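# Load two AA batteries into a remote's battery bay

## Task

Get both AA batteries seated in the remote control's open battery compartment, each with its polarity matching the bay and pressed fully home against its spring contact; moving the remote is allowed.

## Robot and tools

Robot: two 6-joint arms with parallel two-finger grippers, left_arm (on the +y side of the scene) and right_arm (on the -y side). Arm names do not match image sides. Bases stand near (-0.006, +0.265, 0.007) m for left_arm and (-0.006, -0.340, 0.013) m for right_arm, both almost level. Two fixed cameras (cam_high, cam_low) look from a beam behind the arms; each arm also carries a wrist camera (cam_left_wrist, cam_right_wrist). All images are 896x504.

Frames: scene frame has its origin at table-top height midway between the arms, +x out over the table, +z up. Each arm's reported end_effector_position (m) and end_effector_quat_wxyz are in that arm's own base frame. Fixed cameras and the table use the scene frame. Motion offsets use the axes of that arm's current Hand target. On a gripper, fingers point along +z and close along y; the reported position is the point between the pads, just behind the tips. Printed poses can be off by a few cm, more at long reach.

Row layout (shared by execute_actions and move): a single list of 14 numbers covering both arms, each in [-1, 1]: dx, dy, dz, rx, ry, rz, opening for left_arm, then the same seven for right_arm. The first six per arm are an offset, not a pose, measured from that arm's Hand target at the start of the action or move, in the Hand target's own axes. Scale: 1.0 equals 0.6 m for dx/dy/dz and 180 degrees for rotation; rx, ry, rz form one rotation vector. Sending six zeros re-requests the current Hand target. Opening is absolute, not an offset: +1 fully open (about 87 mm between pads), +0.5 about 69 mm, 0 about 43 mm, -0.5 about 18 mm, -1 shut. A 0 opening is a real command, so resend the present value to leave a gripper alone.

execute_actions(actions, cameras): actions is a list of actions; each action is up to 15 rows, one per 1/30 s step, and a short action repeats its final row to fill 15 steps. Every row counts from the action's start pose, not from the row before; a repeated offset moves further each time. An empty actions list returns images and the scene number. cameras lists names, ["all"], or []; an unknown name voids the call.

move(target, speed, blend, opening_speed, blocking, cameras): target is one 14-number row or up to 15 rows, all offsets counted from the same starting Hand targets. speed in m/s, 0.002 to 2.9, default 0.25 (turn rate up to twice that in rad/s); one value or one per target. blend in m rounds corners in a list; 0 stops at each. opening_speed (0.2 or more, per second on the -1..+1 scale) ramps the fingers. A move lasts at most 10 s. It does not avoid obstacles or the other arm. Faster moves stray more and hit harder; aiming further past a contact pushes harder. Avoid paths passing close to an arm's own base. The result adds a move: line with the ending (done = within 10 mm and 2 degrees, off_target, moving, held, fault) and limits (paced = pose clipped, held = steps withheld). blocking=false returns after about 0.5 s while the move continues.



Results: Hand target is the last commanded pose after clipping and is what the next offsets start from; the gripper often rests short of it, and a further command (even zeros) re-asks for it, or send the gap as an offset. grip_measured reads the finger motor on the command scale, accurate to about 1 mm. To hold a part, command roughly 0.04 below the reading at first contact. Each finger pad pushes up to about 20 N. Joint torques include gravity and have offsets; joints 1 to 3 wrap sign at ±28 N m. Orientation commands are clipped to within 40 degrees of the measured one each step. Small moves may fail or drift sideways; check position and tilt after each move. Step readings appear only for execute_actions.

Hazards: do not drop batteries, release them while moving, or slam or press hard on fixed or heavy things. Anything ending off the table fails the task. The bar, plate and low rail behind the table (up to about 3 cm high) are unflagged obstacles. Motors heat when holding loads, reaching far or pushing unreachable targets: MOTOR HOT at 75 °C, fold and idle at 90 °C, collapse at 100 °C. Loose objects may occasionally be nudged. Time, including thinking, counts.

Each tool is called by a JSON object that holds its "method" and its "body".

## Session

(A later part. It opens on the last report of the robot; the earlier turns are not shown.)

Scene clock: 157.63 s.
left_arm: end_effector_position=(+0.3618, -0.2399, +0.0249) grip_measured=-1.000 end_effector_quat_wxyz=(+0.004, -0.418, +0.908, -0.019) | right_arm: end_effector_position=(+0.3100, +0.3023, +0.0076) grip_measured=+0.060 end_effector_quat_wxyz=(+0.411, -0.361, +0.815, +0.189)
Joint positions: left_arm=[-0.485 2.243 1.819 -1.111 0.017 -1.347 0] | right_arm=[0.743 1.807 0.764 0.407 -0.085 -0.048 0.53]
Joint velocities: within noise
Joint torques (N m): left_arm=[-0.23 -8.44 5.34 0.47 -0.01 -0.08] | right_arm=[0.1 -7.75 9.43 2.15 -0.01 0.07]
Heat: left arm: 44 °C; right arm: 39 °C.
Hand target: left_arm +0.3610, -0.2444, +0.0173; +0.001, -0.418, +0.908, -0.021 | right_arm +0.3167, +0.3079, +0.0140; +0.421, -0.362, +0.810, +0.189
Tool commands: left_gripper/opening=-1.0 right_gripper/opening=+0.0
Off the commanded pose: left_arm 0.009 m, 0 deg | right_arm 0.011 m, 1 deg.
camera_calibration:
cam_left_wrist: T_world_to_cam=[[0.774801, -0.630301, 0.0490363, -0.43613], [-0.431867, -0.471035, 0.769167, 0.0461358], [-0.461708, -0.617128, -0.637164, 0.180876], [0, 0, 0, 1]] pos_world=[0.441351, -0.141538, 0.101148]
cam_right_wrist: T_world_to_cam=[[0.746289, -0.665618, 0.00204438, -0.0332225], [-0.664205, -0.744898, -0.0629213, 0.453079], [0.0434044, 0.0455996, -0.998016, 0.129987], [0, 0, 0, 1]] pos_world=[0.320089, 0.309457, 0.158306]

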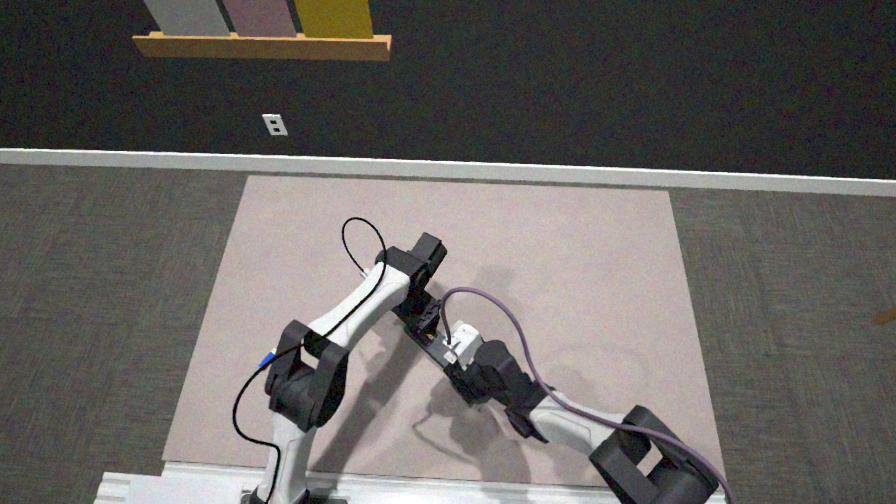

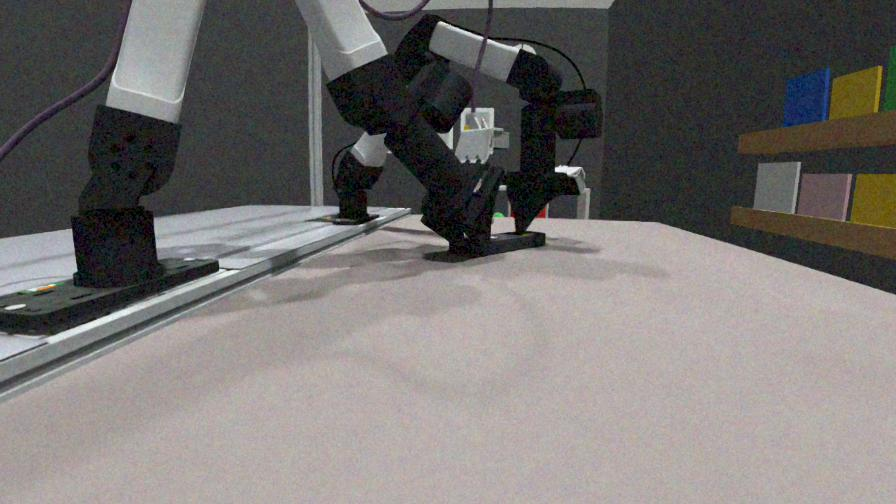

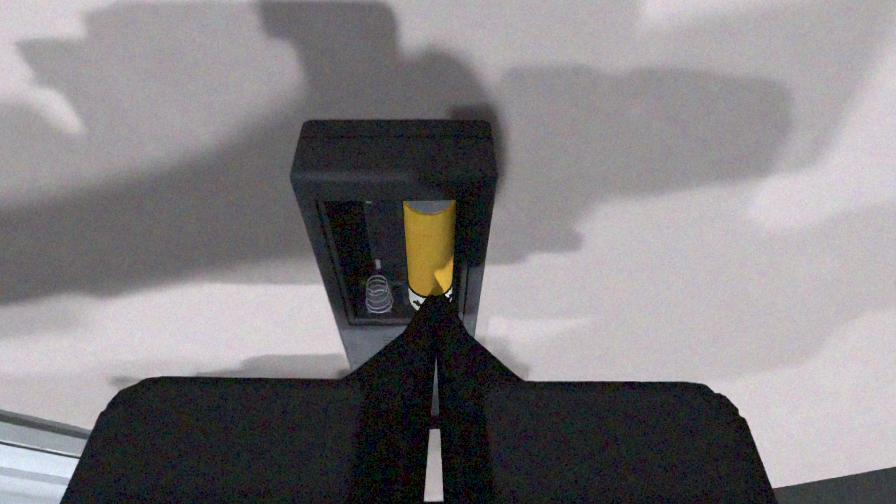

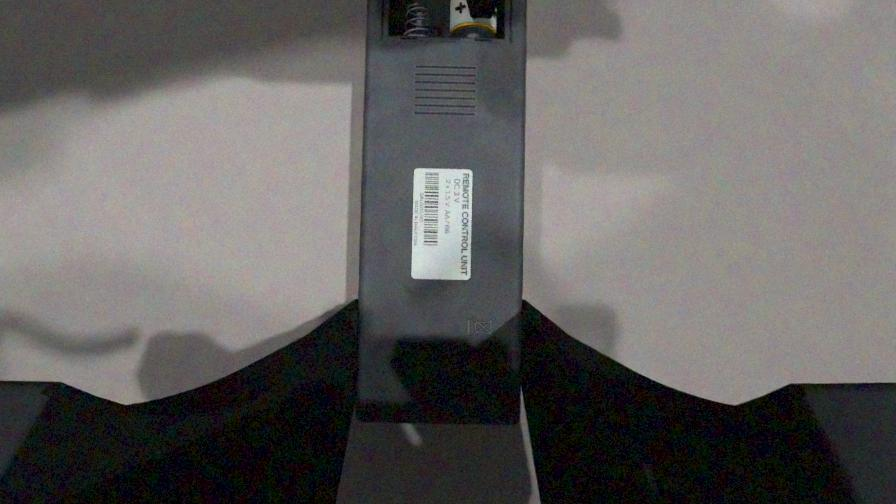

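{"method": "move", "body": {"target": [0.004,0,0.03,0,0,0,-1,0,0,0,0,0,0,0], "speed": 0.05}}

{"method": "execute_actions", "body": {"actions": [], "cameras": ["cam_right_wrist","cam_low"]}}

{"method": "zoom_image", "body": {"camera": "cam_right_wrist", "region": [350, 0, 550, 80]}}

{"method": "move", "body": {"target": [-0.01,0,-0.16,0,0,0,-1,0,0,0,0,0,0,0], "speed": 0.12, "cameras": ["all"]}}

{"method": "zoom_image", "body": {"camera": "cam_right_wrist", "region": [350, 0, 550, 80]}}

{"method": "zoom_image", "body": {"camera": "cam_left_wrist", "region": [300, 40, 580, 320]}}

{"method": "zoom_image", "body": {"camera": "cam_low", "region": [440, 160, 600, 280]}}

Scene clock: 158.57 s.
left_arm: end_effector_position=(+0.3622, -0.2408, +0.0227) grip_measured=-1.000 end_effector_quat_wxyz=(+0.005, -0.418, +0.908, -0.023) | right_arm: end_effector_position=(+0.3100, +0.3022, +0.0075) grip_measured=+0.060 end_effector_quat_wxyz=(+0.411, -0.361, +0.816, +0.189)
Joint positions: left_arm=[-0.485 2.241 1.805 -1.093 0.021 -1.347 0] | right_arm=[0.743 1.807 0.764 0.407 -0.085 -0.048 0.53]
Joint torques (N m): left_arm=[-0.69 -7.06 2.28 0.94 -0.04 -0.14] | right_arm=[0.12 -7.76 9.42 2.15 -0.01 0.07]
Heat: left arm: 44 °C; right arm: 39 °C.
Hand target: left_arm +0.3598, -0.2469, -0.0007; +0.001, -0.418, +0.908, -0.021 | right_arm +0.3166, +0.3079, +0.0139; +0.421, -0.362, +0.810, +0.189
Off the commanded pose: left_arm 0.024 m, 0 deg | right_arm 0.011 m, 1 deg.
move: off_target (left_arm, right_arm)

Scene clock: 158.57 s.
left_arm: end_effector_position=(+0.3622, -0.2408, +0.0227) grip_measured=-1.000 end_effector_quat_wxyz=(+0.005, -0.418, +0.908, -0.023) | right_arm: end_effector_position=(+0.3100, +0.3022, +0.0075) grip_measured=+0.060 end_effector_quat_wxyz=(+0.411, -0.361, +0.816, +0.189)
Joint positions: left_arm=[-0.485 2.241 1.805 -1.093 0.021 -1.347 0] | right_arm=[0.743 1.807 0.764 0.407 -0.085 -0.048 0.53]
Joint velocities: within noise
Joint torques (N m): left_arm=[-0.69 -7.06 2.28 0.94 -0.04 -0.14] | right_arm=[0.12 -7.76 9.42 2.15 -0.01 0.07]
Heat: left arm: 44 °C; right arm: 39 °C.
Hand target: left_arm +0.3598, -0.2469, -0.0007; +0.001, -0.418, +0.908, -0.021 | right_arm +0.3166, +0.3079, +0.0139; +0.421, -0.362, +0.810, +0.189
Tool commands: left_gripper/opening=-1.0 right_gripper/opening=+0.0
Off the commanded pose: left_arm 0.024 m, 0 deg | right_arm 0.011 m, 1 deg.
camera_calibration:
cam_right_wrist: T_world_to_cam=[[0.746288, -0.66562, 0.00209459, -0.0332288], [-0.66422, -0.744914, -0.0625657, 0.453029], [0.0432053, 0.0453007, -0.998039, 0.130047], [0, 0, 0, 1]] pos_world=[0.32009, 0.309459, 0.158206]
Images, in order (width x height): cam_low 896x504, cam_right_wrist 896x504.

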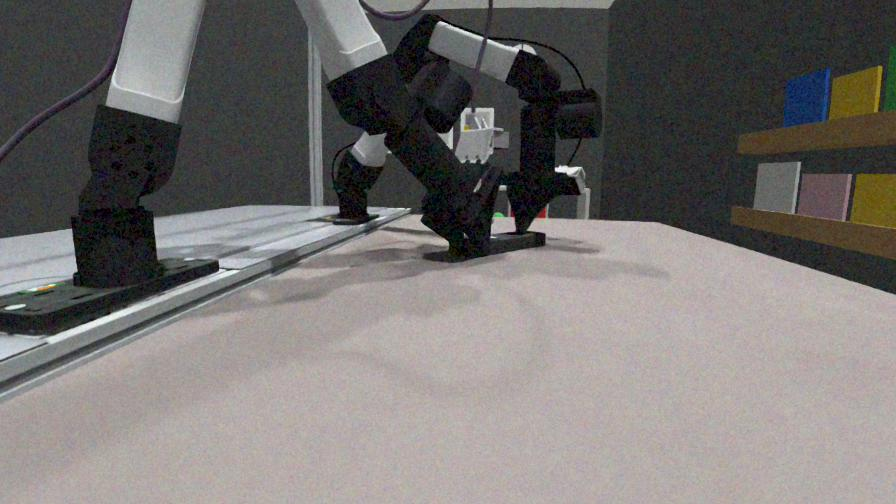

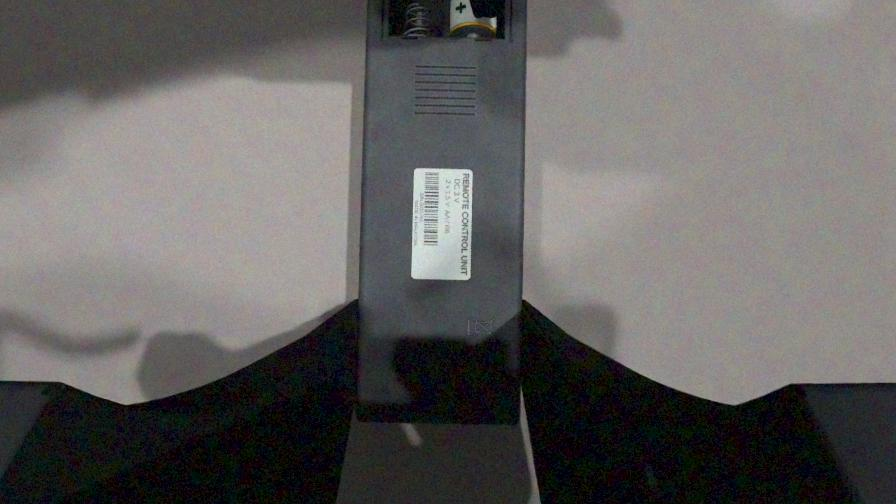

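Scaled by 2.520 from the camera's 896x504 image, which has a finer 1280x720 frame.

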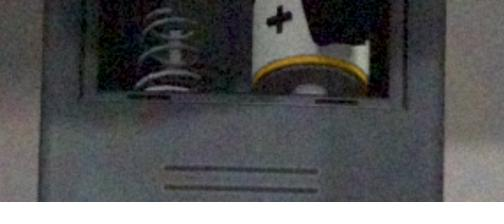

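Scene clock: 160.17 s.
left_arm: end_effector_position=(+0.3554, -0.2372, +0.0795) grip_measured=-1.000 end_effector_quat_wxyz=(-0.010, -0.418, +0.908, -0.004) | right_arm: end_effector_position=(+0.3100, +0.3022, +0.0075) grip_measured=+0.060 end_effector_quat_wxyz=(+0.411, -0.361, +0.816, +0.189)
Joint positions: left_arm=[-0.485 2.239 2.029 -1.366 0.021 -1.348 0] | right_arm=[0.743 1.807 0.764 0.407 -0.085 -0.048 0.53]
Joint torques (N m): left_arm=[0.7 -10.71 9.65 0.04 -0.04 0.07] | right_arm=[0.1 -7.75 9.42 2.16 -0.01 0.08]
Heat: left arm: 44 °C; right arm: 39 °C.
Hand target: left_arm +0.3619, -0.2388, +0.0952; +0.001, -0.418, +0.908, -0.021 | right_arm +0.3166, +0.3079, +0.0139; +0.421, -0.362, +0.810, +0.189
Off the commanded pose: left_arm 0.017 m, 2 deg | right_arm 0.011 m, 1 deg.
move: off_target (left_arm, right_arm)
camera_calibration:
cam_left_wrist: T_world_to_cam=[[0.776164, -0.630468, 0.00890144, -0.4294], [-0.401967, -0.483882, 0.777355, -0.0116227], [-0.48579, -0.606933, -0.628999, 0.224728], [0, 0, 0, 1]] pos_world=[0.437784, -0.139953, 0.154211]
cam_right_wrist: T_world_to_cam=[[0.746288, -0.66562, 0.00209459, -0.0332288], [-0.66422, -0.744914, -0.0625657, 0.453029], [0.0432053, 0.0453007, -0.998039, 0.130047], [0, 0, 0, 1]] pos_world=[0.32009, 0.309459, 0.158206]

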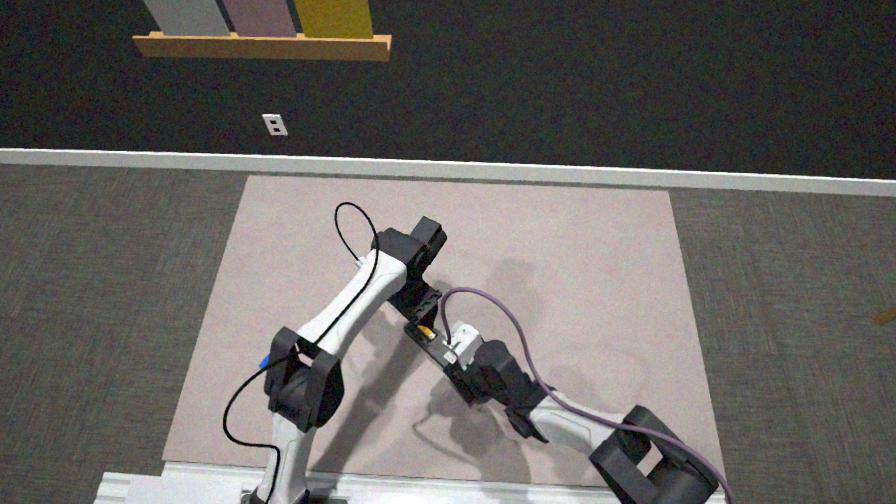

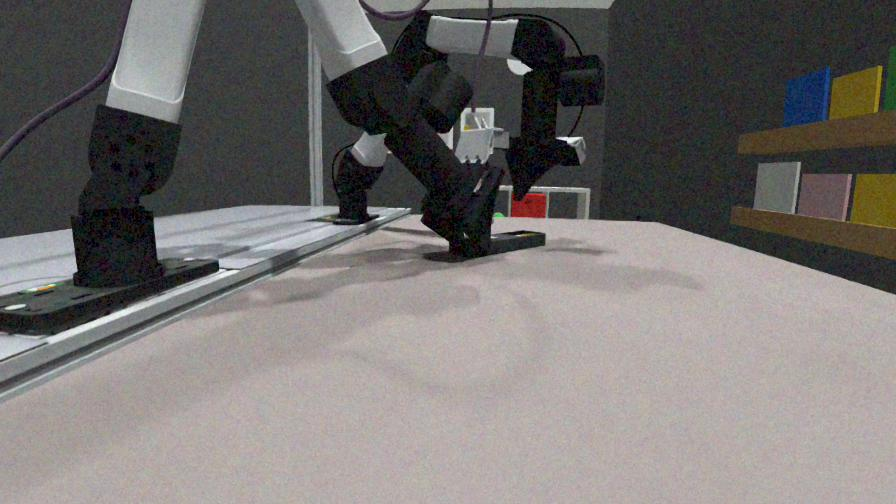

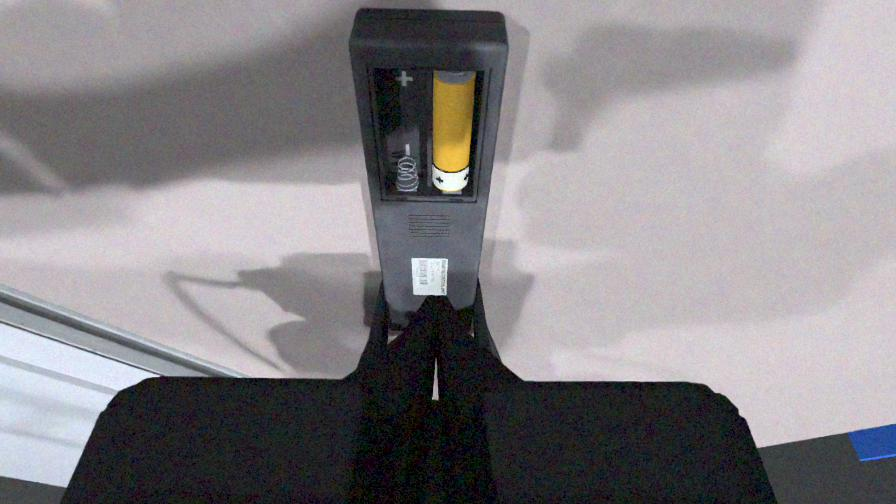

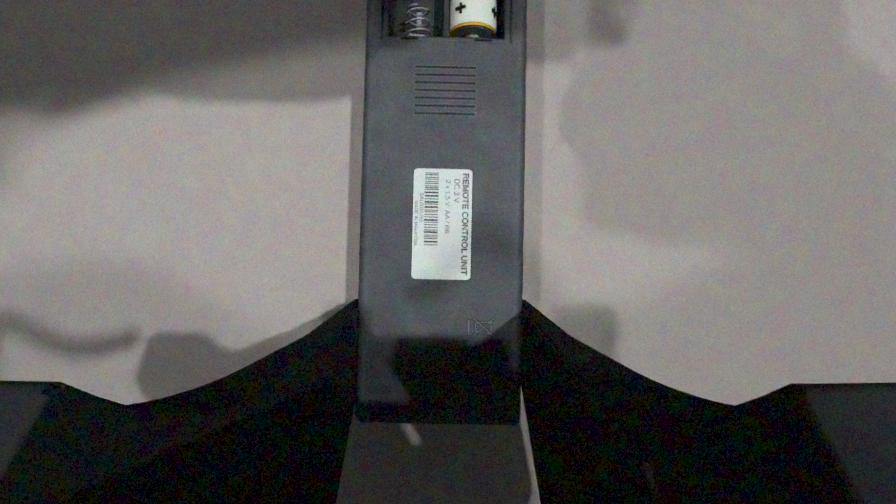

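Scaled by 2.520 from the camera's 896x504 image, which has a finer 1280x720 frame.

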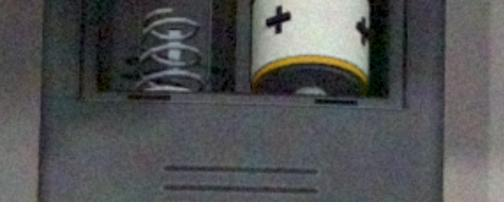

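Scaled by 1.800 from the camera's 896x504 image, which has a finer 1280x720 frame.

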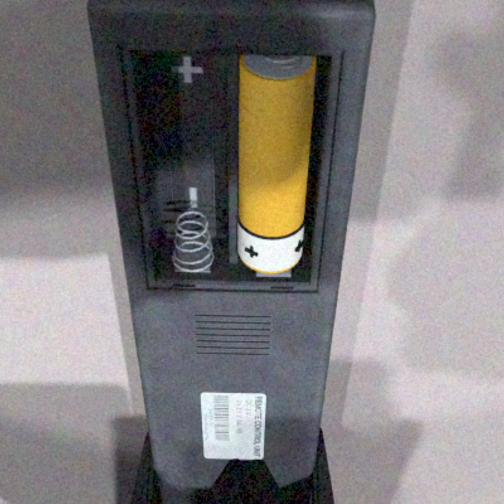

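Scaled by 3.150 from the camera's 896x504 image, which has a finer 1280x720 frame.

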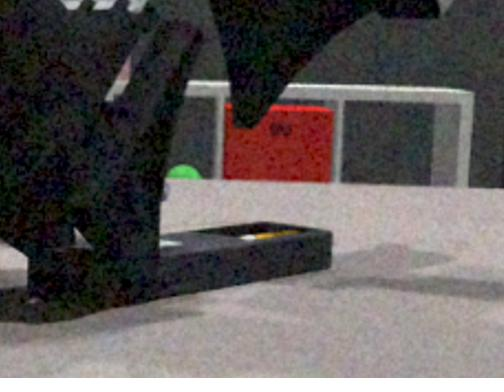

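{"method": "move", "body": {"target": [-0.3657,0.4475,0,0,0,0.428,-0.1,0,0,0,0,0,0,0], "speed": 0.2, "opening_speed": 1, "cameras": ["cam_left_wrist","cam_high"]}}

{"method": "zoom_image", "body": {"camera": "cam_left_wrist", "region": [250, 0, 650, 400]}}

Scene clock: 165.07 s.
left_arm: end_effector_position=(+0.2987, +0.1023, +0.0724) grip_measured=-0.100 end_effector_quat_wxyz=(-0.008, +0.235, +0.972, -0.022) | right_arm: end_effector_position=(+0.3100, +0.3022, +0.0075) grip_measured=+0.060 end_effector_quat_wxyz=(+0.411, -0.361, +0.816, +0.189)
Joint positions: left_arm=[0.258 1.902 1.496 -1.2 0.03 0.734 0.45] | right_arm=[0.743 1.807 0.764 0.407 -0.085 -0.048 0.53]
Joint torques (N m): left_arm=[0.57 -10.43 5.03 0.28 0.14 0.11] | right_arm=[0.12 -7.76 9.43 2.15 -0.02 0.07]
Heat: left arm: 44 °C; right arm: 39 °C.
Hand target: left_arm +0.3006, +0.1023, +0.0813; +0.014, +0.238, +0.971, -0.016 | right_arm +0.3166, +0.3079, +0.0139; +0.421, -0.362, +0.810, +0.189
Off the commanded pose: left_arm 0.009 m, 3 deg | right_arm 0.011 m, 1 deg.
move: off_target (left_arm, right_arm)
camera_calibration:
cam_left_wrist: T_world_to_cam=[[-0.433783, -0.899208, 0.0570732, 0.214097], [-0.557521, 0.317633, 0.766994, 0.100676], [-0.707816, 0.30089, -0.639111, 0.372975], [0, 0, 0, 1]] pos_world=[0.412998, 0.0483154, 0.148936]
Images, in order (width x height): cam_high 896x504, cam_left_wrist 896x504.

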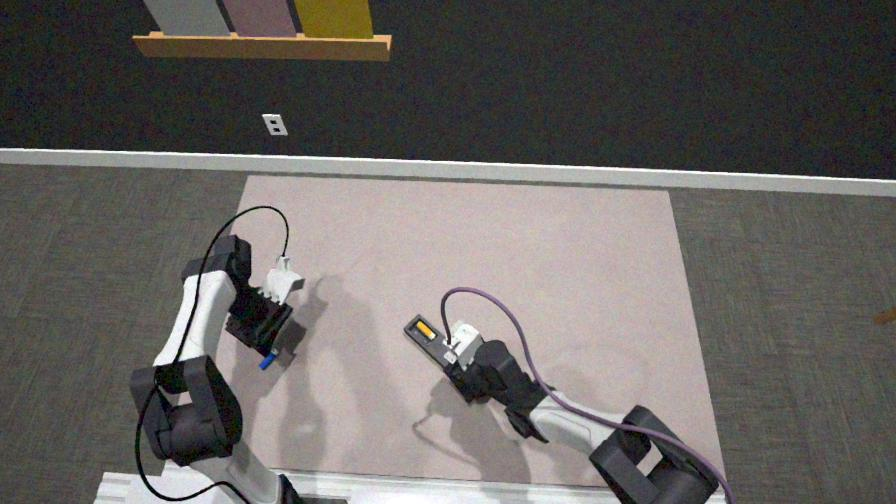

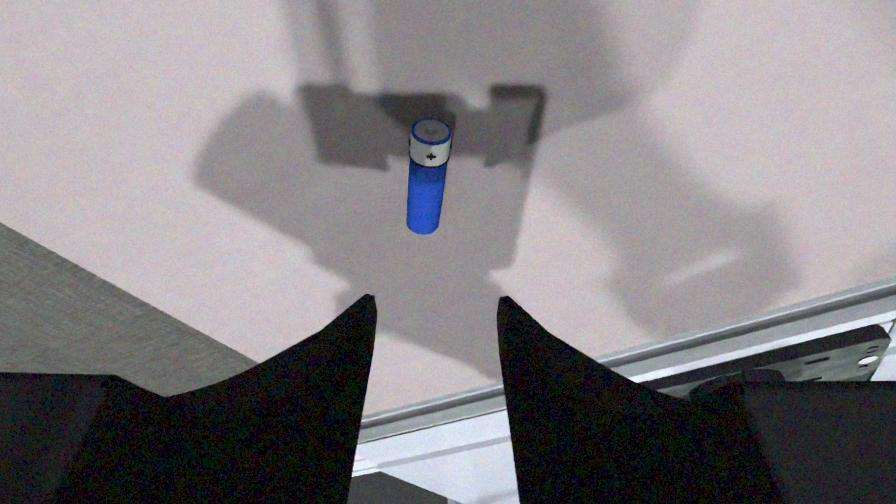

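Scaled by 1.260 from the camera's 896x504 image, which has a finer 1280x720 frame.

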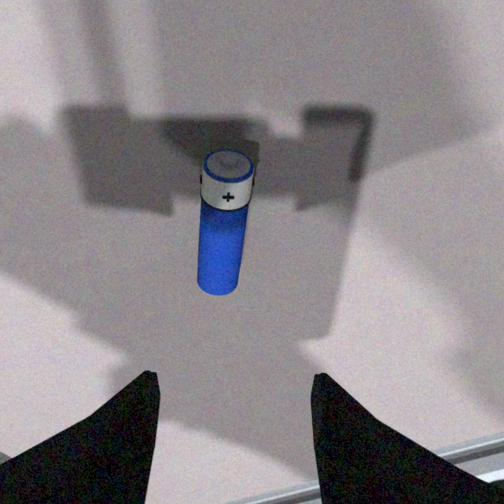

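{"method": "move", "body": {"target": [[0,0,0.09,0,0,0,-0.1,0,0,0,0,0,0,0],[0,0,0.126,0,0,0,-0.1,0,0,0,0,0,0,0]], "speed": 0.08, "cameras": ["cam_left_wrist"]}}

{"method": "zoom_image", "body": {"camera": "cam_left_wrist", "region": [300, 100, 580, 380]}}

Scene clock: 167.43 s.
left_arm: end_effector_position=(+0.3014, +0.1029, +0.0112) grip_measured=-0.100 end_effector_quat_wxyz=(+0.013, +0.236, +0.972, -0.010) | right_arm: end_effector_position=(+0.3100, +0.3022, +0.0075) grip_measured=+0.060 end_effector_quat_wxyz=(+0.411, -0.361, +0.816, +0.189)
Joint positions: left_arm=[0.258 1.932 1.29 -0.916 0.031 0.735 0.45] | right_arm=[0.743 1.807 0.764 0.407 -0.085 -0.048 0.53]
Joint torques (N m): left_arm=[-0.09 -6.46 5.04 0.37 0.14 0.02] | right_arm=[0.12 -7.75 9.43 2.16 -0.02 0.08]
Heat: left arm: 44 °C; right arm: 39 °C.
Hand target: left_arm +0.3022, +0.0995, +0.0058; +0.014, +0.238, +0.971, -0.016 | right_arm +0.3166, +0.3079, +0.0139; +0.421, -0.362, +0.810, +0.189
Off the commanded pose: left_arm 0.006 m, 1 deg | right_arm 0.011 m, 1 deg.
move: off_target (right_arm)
camera_calibration:
cam_left_wrist: T_world_to_cam=[[-0.436084, -0.899528, 0.0260771, 0.220419], [-0.592622, 0.308864, 0.74391, 0.16056], [-0.677222, 0.308953, -0.667771, 0.325868], [0, 0, 0, 1]] pos_world=[0.411958, 0.0480044, 0.0924155]
Images, in order (width x height): cam_left_wrist 896x504.

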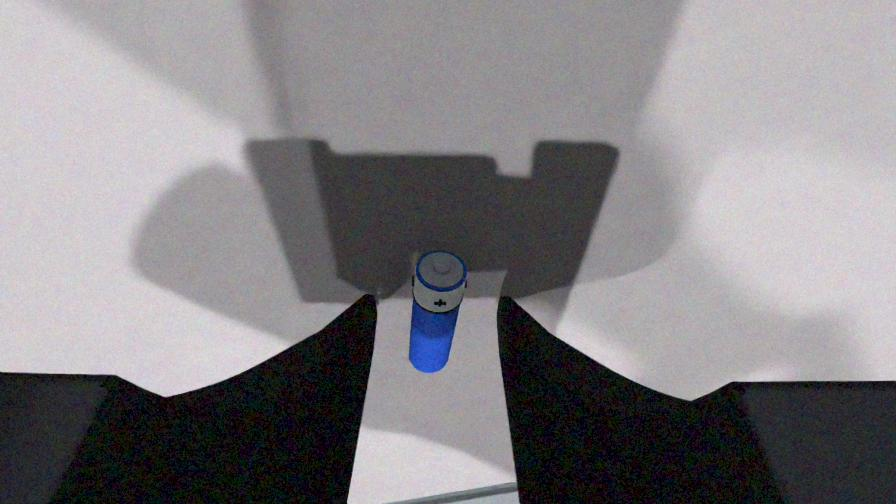

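Scaled by 1.800 from the camera's 896x504 image, which has a finer 1280x720 frame.

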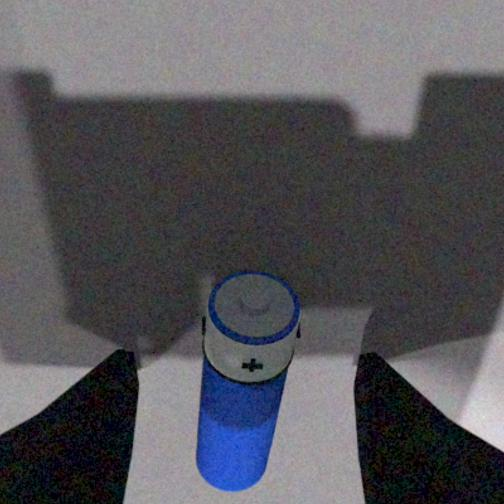

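{"method": "move", "body": {"target": [[0.008,0,0,0,0,0,-0.1,0,0,0,0,0,0,0],[0.008,0,0,0,0,0,-0.72,0,0,0,0,0,0,0]], "speed": 0.06, "opening_speed": 0.5}}

{"method": "move", "body": {"target": [0,0,-0.13,0,0,0,-0.72,0,0,0,0,0,0,0], "speed": 0.12, "cameras": ["cam_left_wrist"]}}

{"method": "zoom_image", "body": {"camera": "cam_left_wrist", "region": [300, 100, 580, 380]}}

Scene clock: 169.83 s.
left_arm: end_effector_position=(+0.2986, +0.1021, +0.0084) grip_measured=-0.618 end_effector_quat_wxyz=(+0.010, +0.237, +0.971, -0.012) | right_arm: end_effector_position=(+0.3100, +0.3022, +0.0075) grip_measured=+0.060 end_effector_quat_wxyz=(+0.411, -0.361, +0.816, +0.189)
Joint positions: left_arm=[0.258 1.932 1.277 -0.91 0.031 0.736 0.191] | right_arm=[0.743 1.807 0.764 0.407 -0.085 -0.048 0.53]
Joint torques (N m): left_arm=[0.64 -7.3 4.53 0.36 0.13 0.11] | right_arm=[0.12 -7.76 9.43 2.16 -0.01 0.07]
Heat: left arm: 44 °C; right arm: 39 °C.
Hand target: left_arm +0.2978, +0.1017, +0.0056; +0.014, +0.238, +0.971, -0.016 | right_arm +0.3166, +0.3079, +0.0139; +0.421, -0.362, +0.810, +0.189
Off the commanded pose: left_arm 0.003 m, 1 deg | right_arm 0.011 m, 1 deg.
move: off_target (right_arm)

Scene clock: 171.27 s.
left_arm: end_effector_position=(+0.2884, +0.1020, +0.0667) grip_measured=-0.618 end_effector_quat_wxyz=(-0.012, +0.237, +0.971, -0.024) | right_arm: end_effector_position=(+0.3100, +0.3022, +0.0075) grip_measured=+0.060 end_effector_quat_wxyz=(+0.411, -0.361, +0.816, +0.189)
Joint positions: left_arm=[0.265 1.876 1.437 -1.175 0.031 0.744 0.191] | right_arm=[0.743 1.807 0.764 0.407 -0.085 -0.048 0.53]
Joint torques (N m): left_arm=[0.75 -9.5 9.35 -0.03 0.13 0.12] | right_arm=[0.1 -7.75 9.42 2.16 -0.01 0.07]
Heat: left arm: 44 °C; right arm: 39 °C.
Hand target: left_arm +0.2964, +0.1045, +0.0836; +0.014, +0.238, +0.971, -0.015 | right_arm +0.3166, +0.3079, +0.0139; +0.421, -0.362, +0.810, +0.189
Off the commanded pose: left_arm 0.019 m, 3 deg | right_arm 0.011 m, 1 deg.
move: off_target (left_arm, right_arm)
camera_calibration:
cam_left_wrist: T_world_to_cam=[[-0.436117, -0.897666, 0.0632276, 0.209795], [-0.550728, 0.321808, 0.770155, 0.0967438], [-0.711689, 0.301056, -0.634716, 0.362987], [0, 0, 0, 1]] pos_world=[0.403108, 0.0479137, 0.142621]
Images, in order (width x height): cam_left_wrist 896x504.

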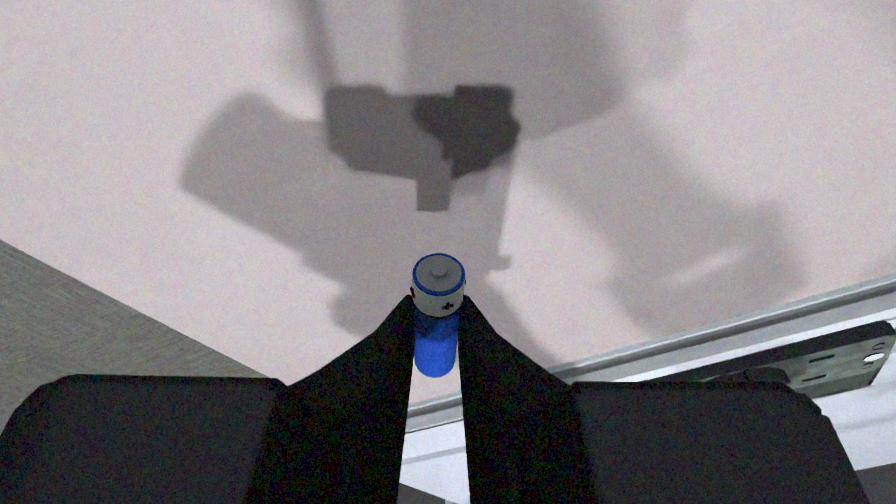

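Scaled by 1.800 from the camera's 896x504 image, which has a finer 1280x720 frame.

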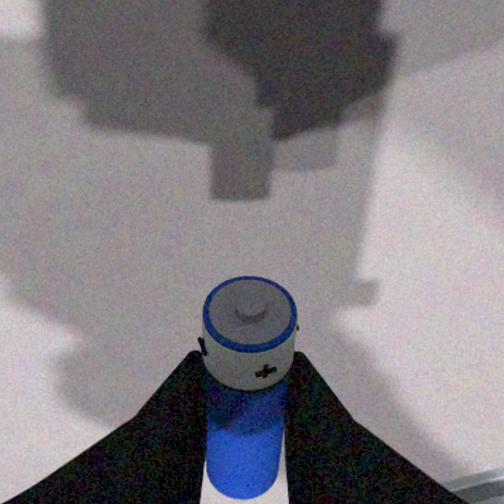

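{"method": "move", "body": {"target": [-0.3467,-0.4042,0,0,0,-0.428,-0.72,0,0,0,0,0,0,0], "speed": 0.2}}

{"method": "move", "body": {"target": [0,0,0,0,-0.083,0,-0.72,0,0,0,0,0,0,0], "speed": 0.15, "cameras": ["all"]}}

{"method": "zoom_image", "body": {"camera": "cam_left_wrist", "region": [300, 100, 580, 380]}}

{"method": "zoom_image", "body": {"camera": "cam_low", "region": [440, 100, 640, 260]}}

Scene clock: 175.77 s.
left_arm: end_effector_position=(+0.3629, -0.2031, +0.0932) grip_measured=-0.618 end_effector_quat_wxyz=(-0.005, -0.416, +0.909, -0.018) | right_arm: end_effector_position=(+0.3100, +0.3022, +0.0075) grip_measured=+0.060 end_effector_quat_wxyz=(+0.411, -0.361, +0.816, +0.189)
Joint positions: left_arm=[-0.401 2.17 1.969 -1.349 0.032 -1.261 0.191] | right_arm=[0.743 1.807 0.764 0.407 -0.085 -0.048 0.53]
Joint torques (N m): left_arm=[-0.05 -7.94 10 0.1 -0.11 -0.09] | right_arm=[0.1 -7.75 9.42 2.16 -0.01 0.07]
Heat: left arm: 43 °C; right arm: 39 °C.
Hand target: left_arm +0.3683, -0.2065, +0.0966; +0.001, -0.418, +0.908, -0.021 | right_arm +0.3166, +0.3079, +0.0139; +0.421, -0.362, +0.810, +0.189
Off the commanded pose: left_arm 0.007 m, 1 deg | right_arm 0.011 m, 1 deg.
move: off_target (right_arm)

Scene clock: 177.33 s.
left_arm: end_effector_position=(+0.3656, -0.2044, +0.0771) grip_measured=-0.618 end_effector_quat_wxyz=(+0.097, -0.413, +0.904, +0.056) | right_arm: end_effector_position=(+0.3100, +0.3022, +0.0075) grip_measured=+0.060 end_effector_quat_wxyz=(+0.411, -0.361, +0.816, +0.189)
Joint positions: left_arm=[-0.507 2.17 1.929 -1.305 -0.222 -1.363 0.191] | right_arm=[0.743 1.807 0.764 0.407 -0.085 -0.048 0.53]
Joint torques (N m): left_arm=[-0.08 -13.38 5.27 0.38 -0.28 -0.09] | right_arm=[0.1 -7.76 9.42 2.15 -0.02 0.07]
Heat: left arm: 44 °C; right arm: 39 °C.
Hand target: left_arm +0.3682, -0.2065, +0.0965; +0.119, -0.417, +0.900, +0.034 | right_arm +0.3166, +0.3079, +0.0139; +0.421, -0.362, +0.810, +0.189
Off the commanded pose: left_arm 0.020 m, 4 deg | right_arm 0.011 m, 1 deg.
move: off_target (left_arm, right_arm)
camera_calibration:
cam_left_wrist: T_world_to_cam=[[0.772718, -0.634735, -0.00428266, -0.41528], [-0.50494, -0.618767, 0.6018, 0.033877], [-0.384634, -0.462859, -0.798635, 0.25361], [0, 0, 0, 1]] pos_world=[0.435547, -0.125245, 0.180376]
cam_right_wrist: T_world_to_cam=[[0.746288, -0.66562, 0.00209459, -0.0332288], [-0.66422, -0.744914, -0.0625657, 0.453029], [0.0432053, 0.0453007, -0.998039, 0.130047], [0, 0, 0, 1]] pos_world=[0.32009, 0.309459, 0.158206]

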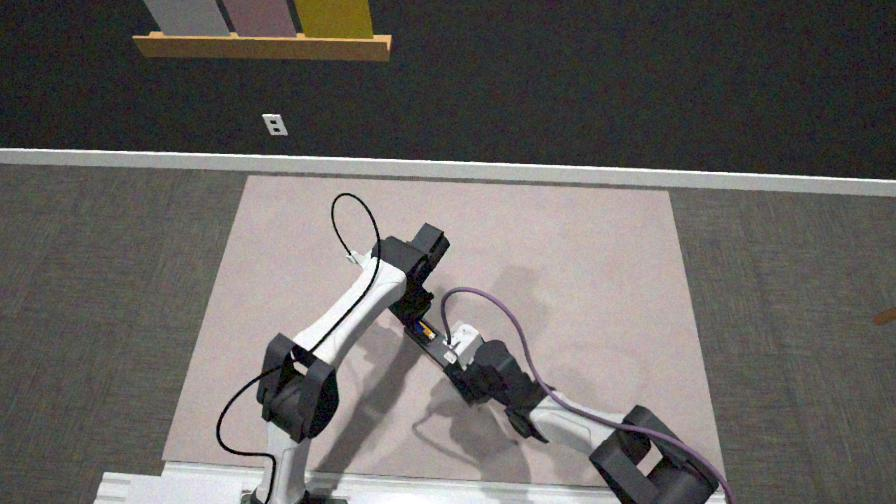

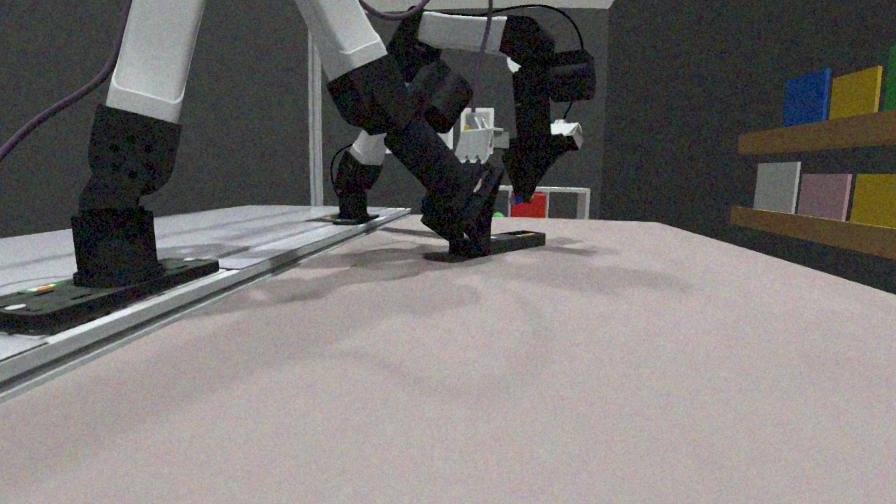

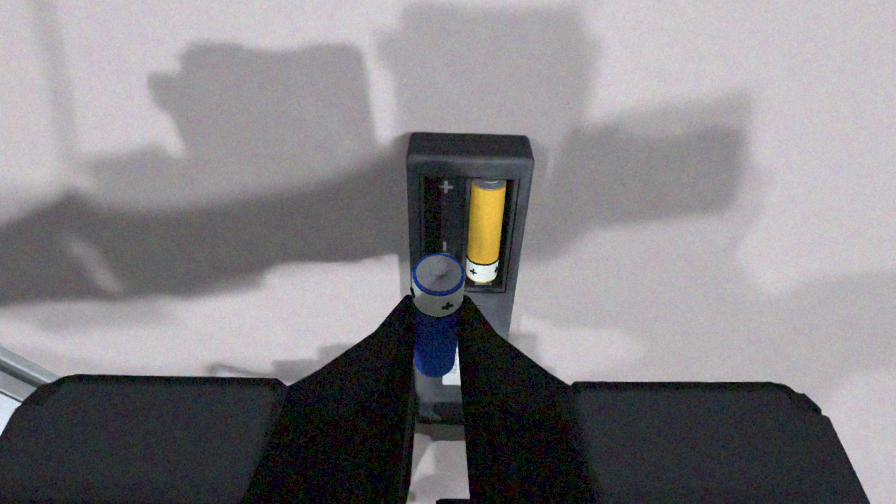

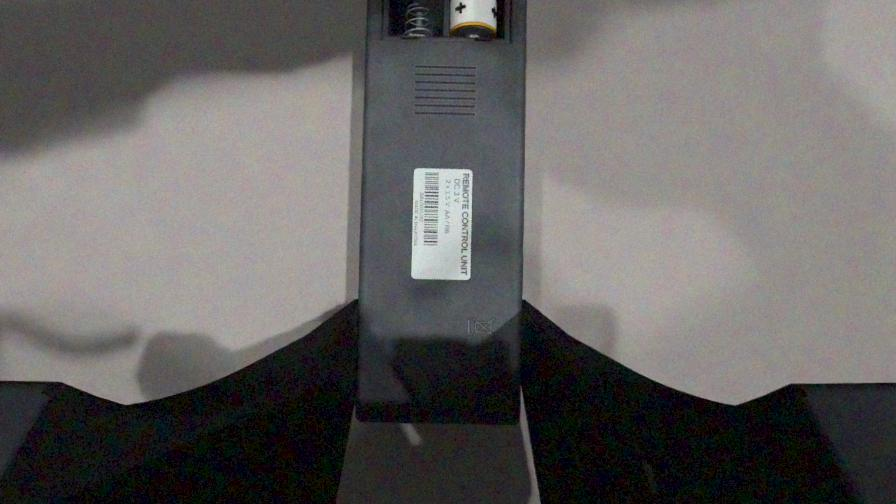

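Scaled by 1.800 from the camera's 896x504 image, which has a finer 1280x720 frame.

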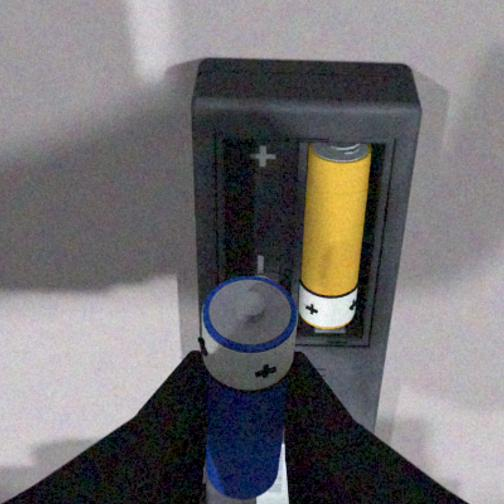

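Scaled by 2.520 from the camera's 896x504 image, which has a finer 1280x720 frame.

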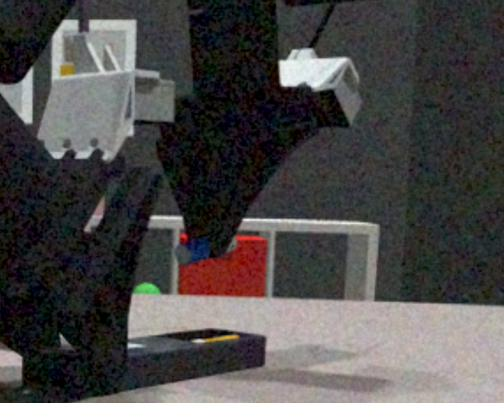

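{"method": "move", "body": {"target": [0.0235,-0.001,0.0877,0,0,0,-0.72,0,0,0,0,0,0,0], "speed": 0.1, "cameras": ["cam_left_wrist","cam_low","cam_right_wrist"]}}

{"method": "zoom_image", "body": {"camera": "cam_left_wrist", "region": [300, 100, 580, 380]}}

{"method": "zoom_image", "body": {"camera": "cam_low", "region": [440, 160, 600, 280]}}

{"method": "zoom_image", "body": {"camera": "cam_right_wrist", "region": [350, 0, 550, 80]}}

Scene clock: 179.17 s.
left_arm: end_effector_position=(+0.3684, -0.2056, +0.0358) grip_measured=-0.618 end_effector_quat_wxyz=(+0.107, -0.416, +0.902, +0.043) | right_arm: end_effector_position=(+0.3100, +0.3022, +0.0075) grip_measured=+0.060 end_effector_quat_wxyz=(+0.411, -0.361, +0.816, +0.189)
Joint positions: left_arm=[-0.507 2.162 1.752 -1.104 -0.224 -1.366 0.191] | right_arm=[0.743 1.807 0.764 0.407 -0.085 -0.048 0.53]
Joint torques (N m): left_arm=[-0.34 -10.78 5.23 0.45 -0.27 -0.08] | right_arm=[0.12 -7.76 9.42 2.16 -0.02 0.07]
Heat: left arm: 44 °C; right arm: 39 °C.
Hand target: left_arm +0.3697, -0.2090, +0.0421; +0.119, -0.417, +0.900, +0.034 | right_arm +0.3166, +0.3079, +0.0139; +0.421, -0.362, +0.810, +0.189
Off the commanded pose: left_arm 0.007 m, 2 deg | right_arm 0.011 m, 1 deg.
move: off_target (right_arm)
camera_calibration:
cam_left_wrist: T_world_to_cam=[[0.774523, -0.631938, 0.027708, -0.419553], [-0.520545, -0.611886, 0.595506, 0.0666832], [-0.359369, -0.475657, -0.802873, 0.209384], [0, 0, 0, 1]] pos_world=[0.434911, -0.124734, 0.140024]
cam_right_wrist: T_world_to_cam=[[0.746288, -0.66562, 0.00209459, -0.0332288], [-0.66422, -0.744914, -0.0625657, 0.453029], [0.0432053, 0.0453007, -0.998039, 0.130047], [0, 0, 0, 1]] pos_world=[0.32009, 0.309459, 0.158206]
Images, in order (width x height): cam_low 896x504, cam_left_wrist 896x504, cam_right_wrist 896x504.

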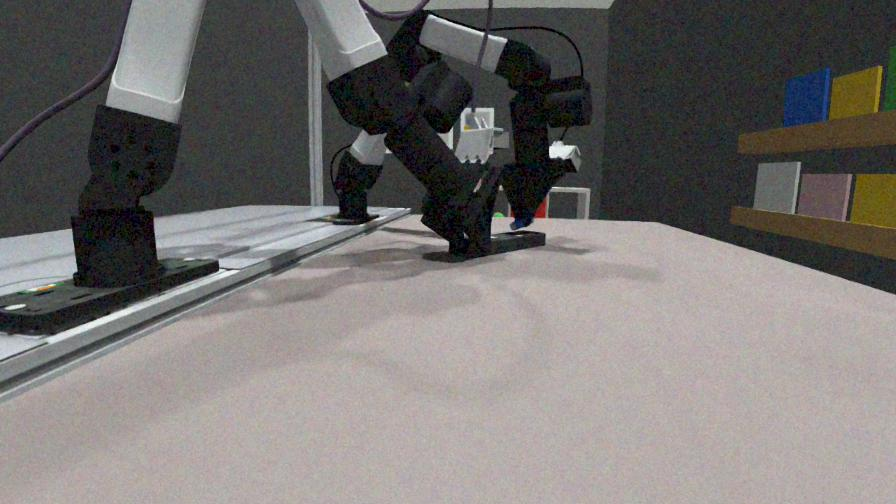

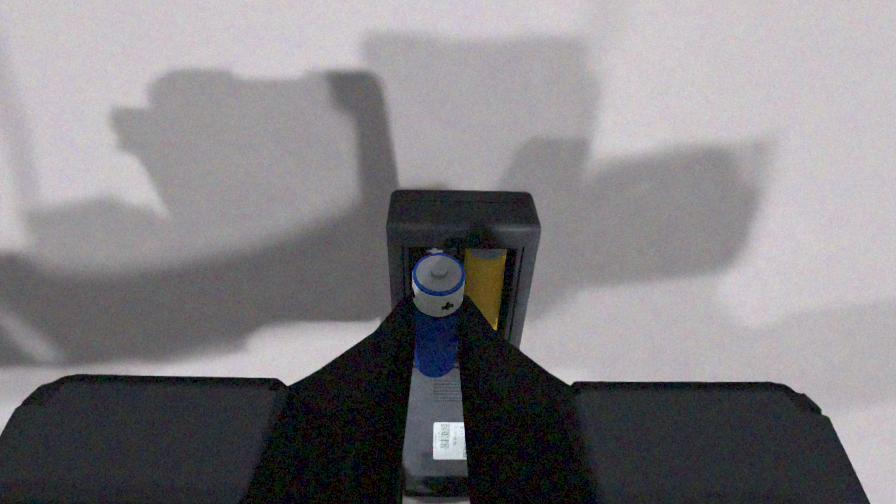

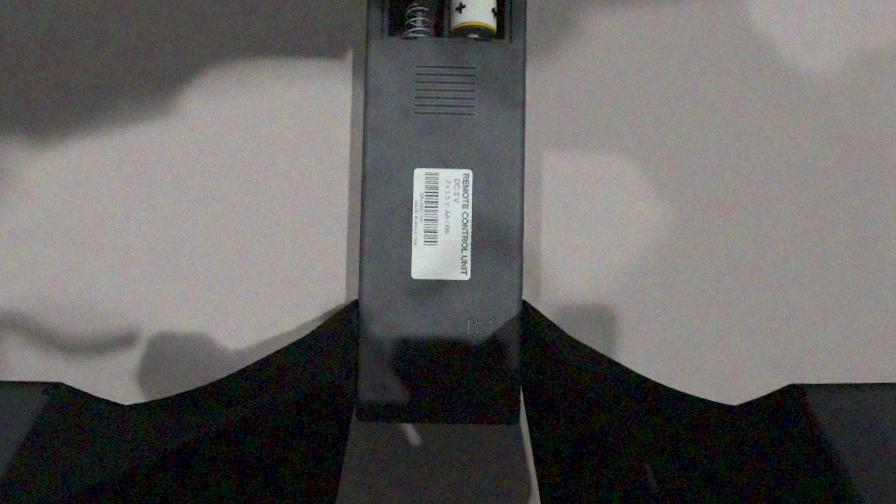

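Scaled by 1.800 from the camera's 896x504 image, which has a finer 1280x720 frame.

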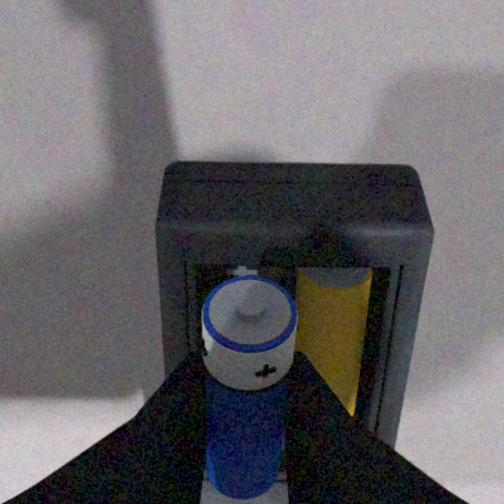

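Scaled by 3.150 from the camera's 896x504 image, which has a finer 1280x720 frame.

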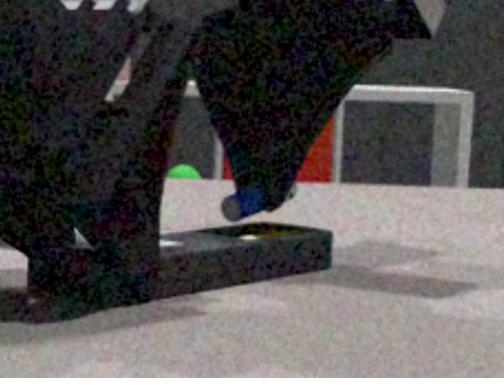

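Scaled by 2.520 from the camera's 896x504 image, which has a finer 1280x720 frame.

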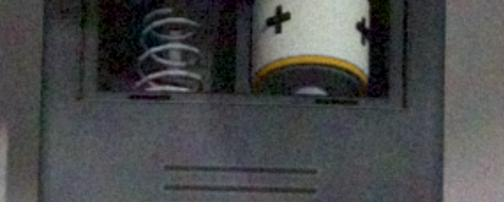

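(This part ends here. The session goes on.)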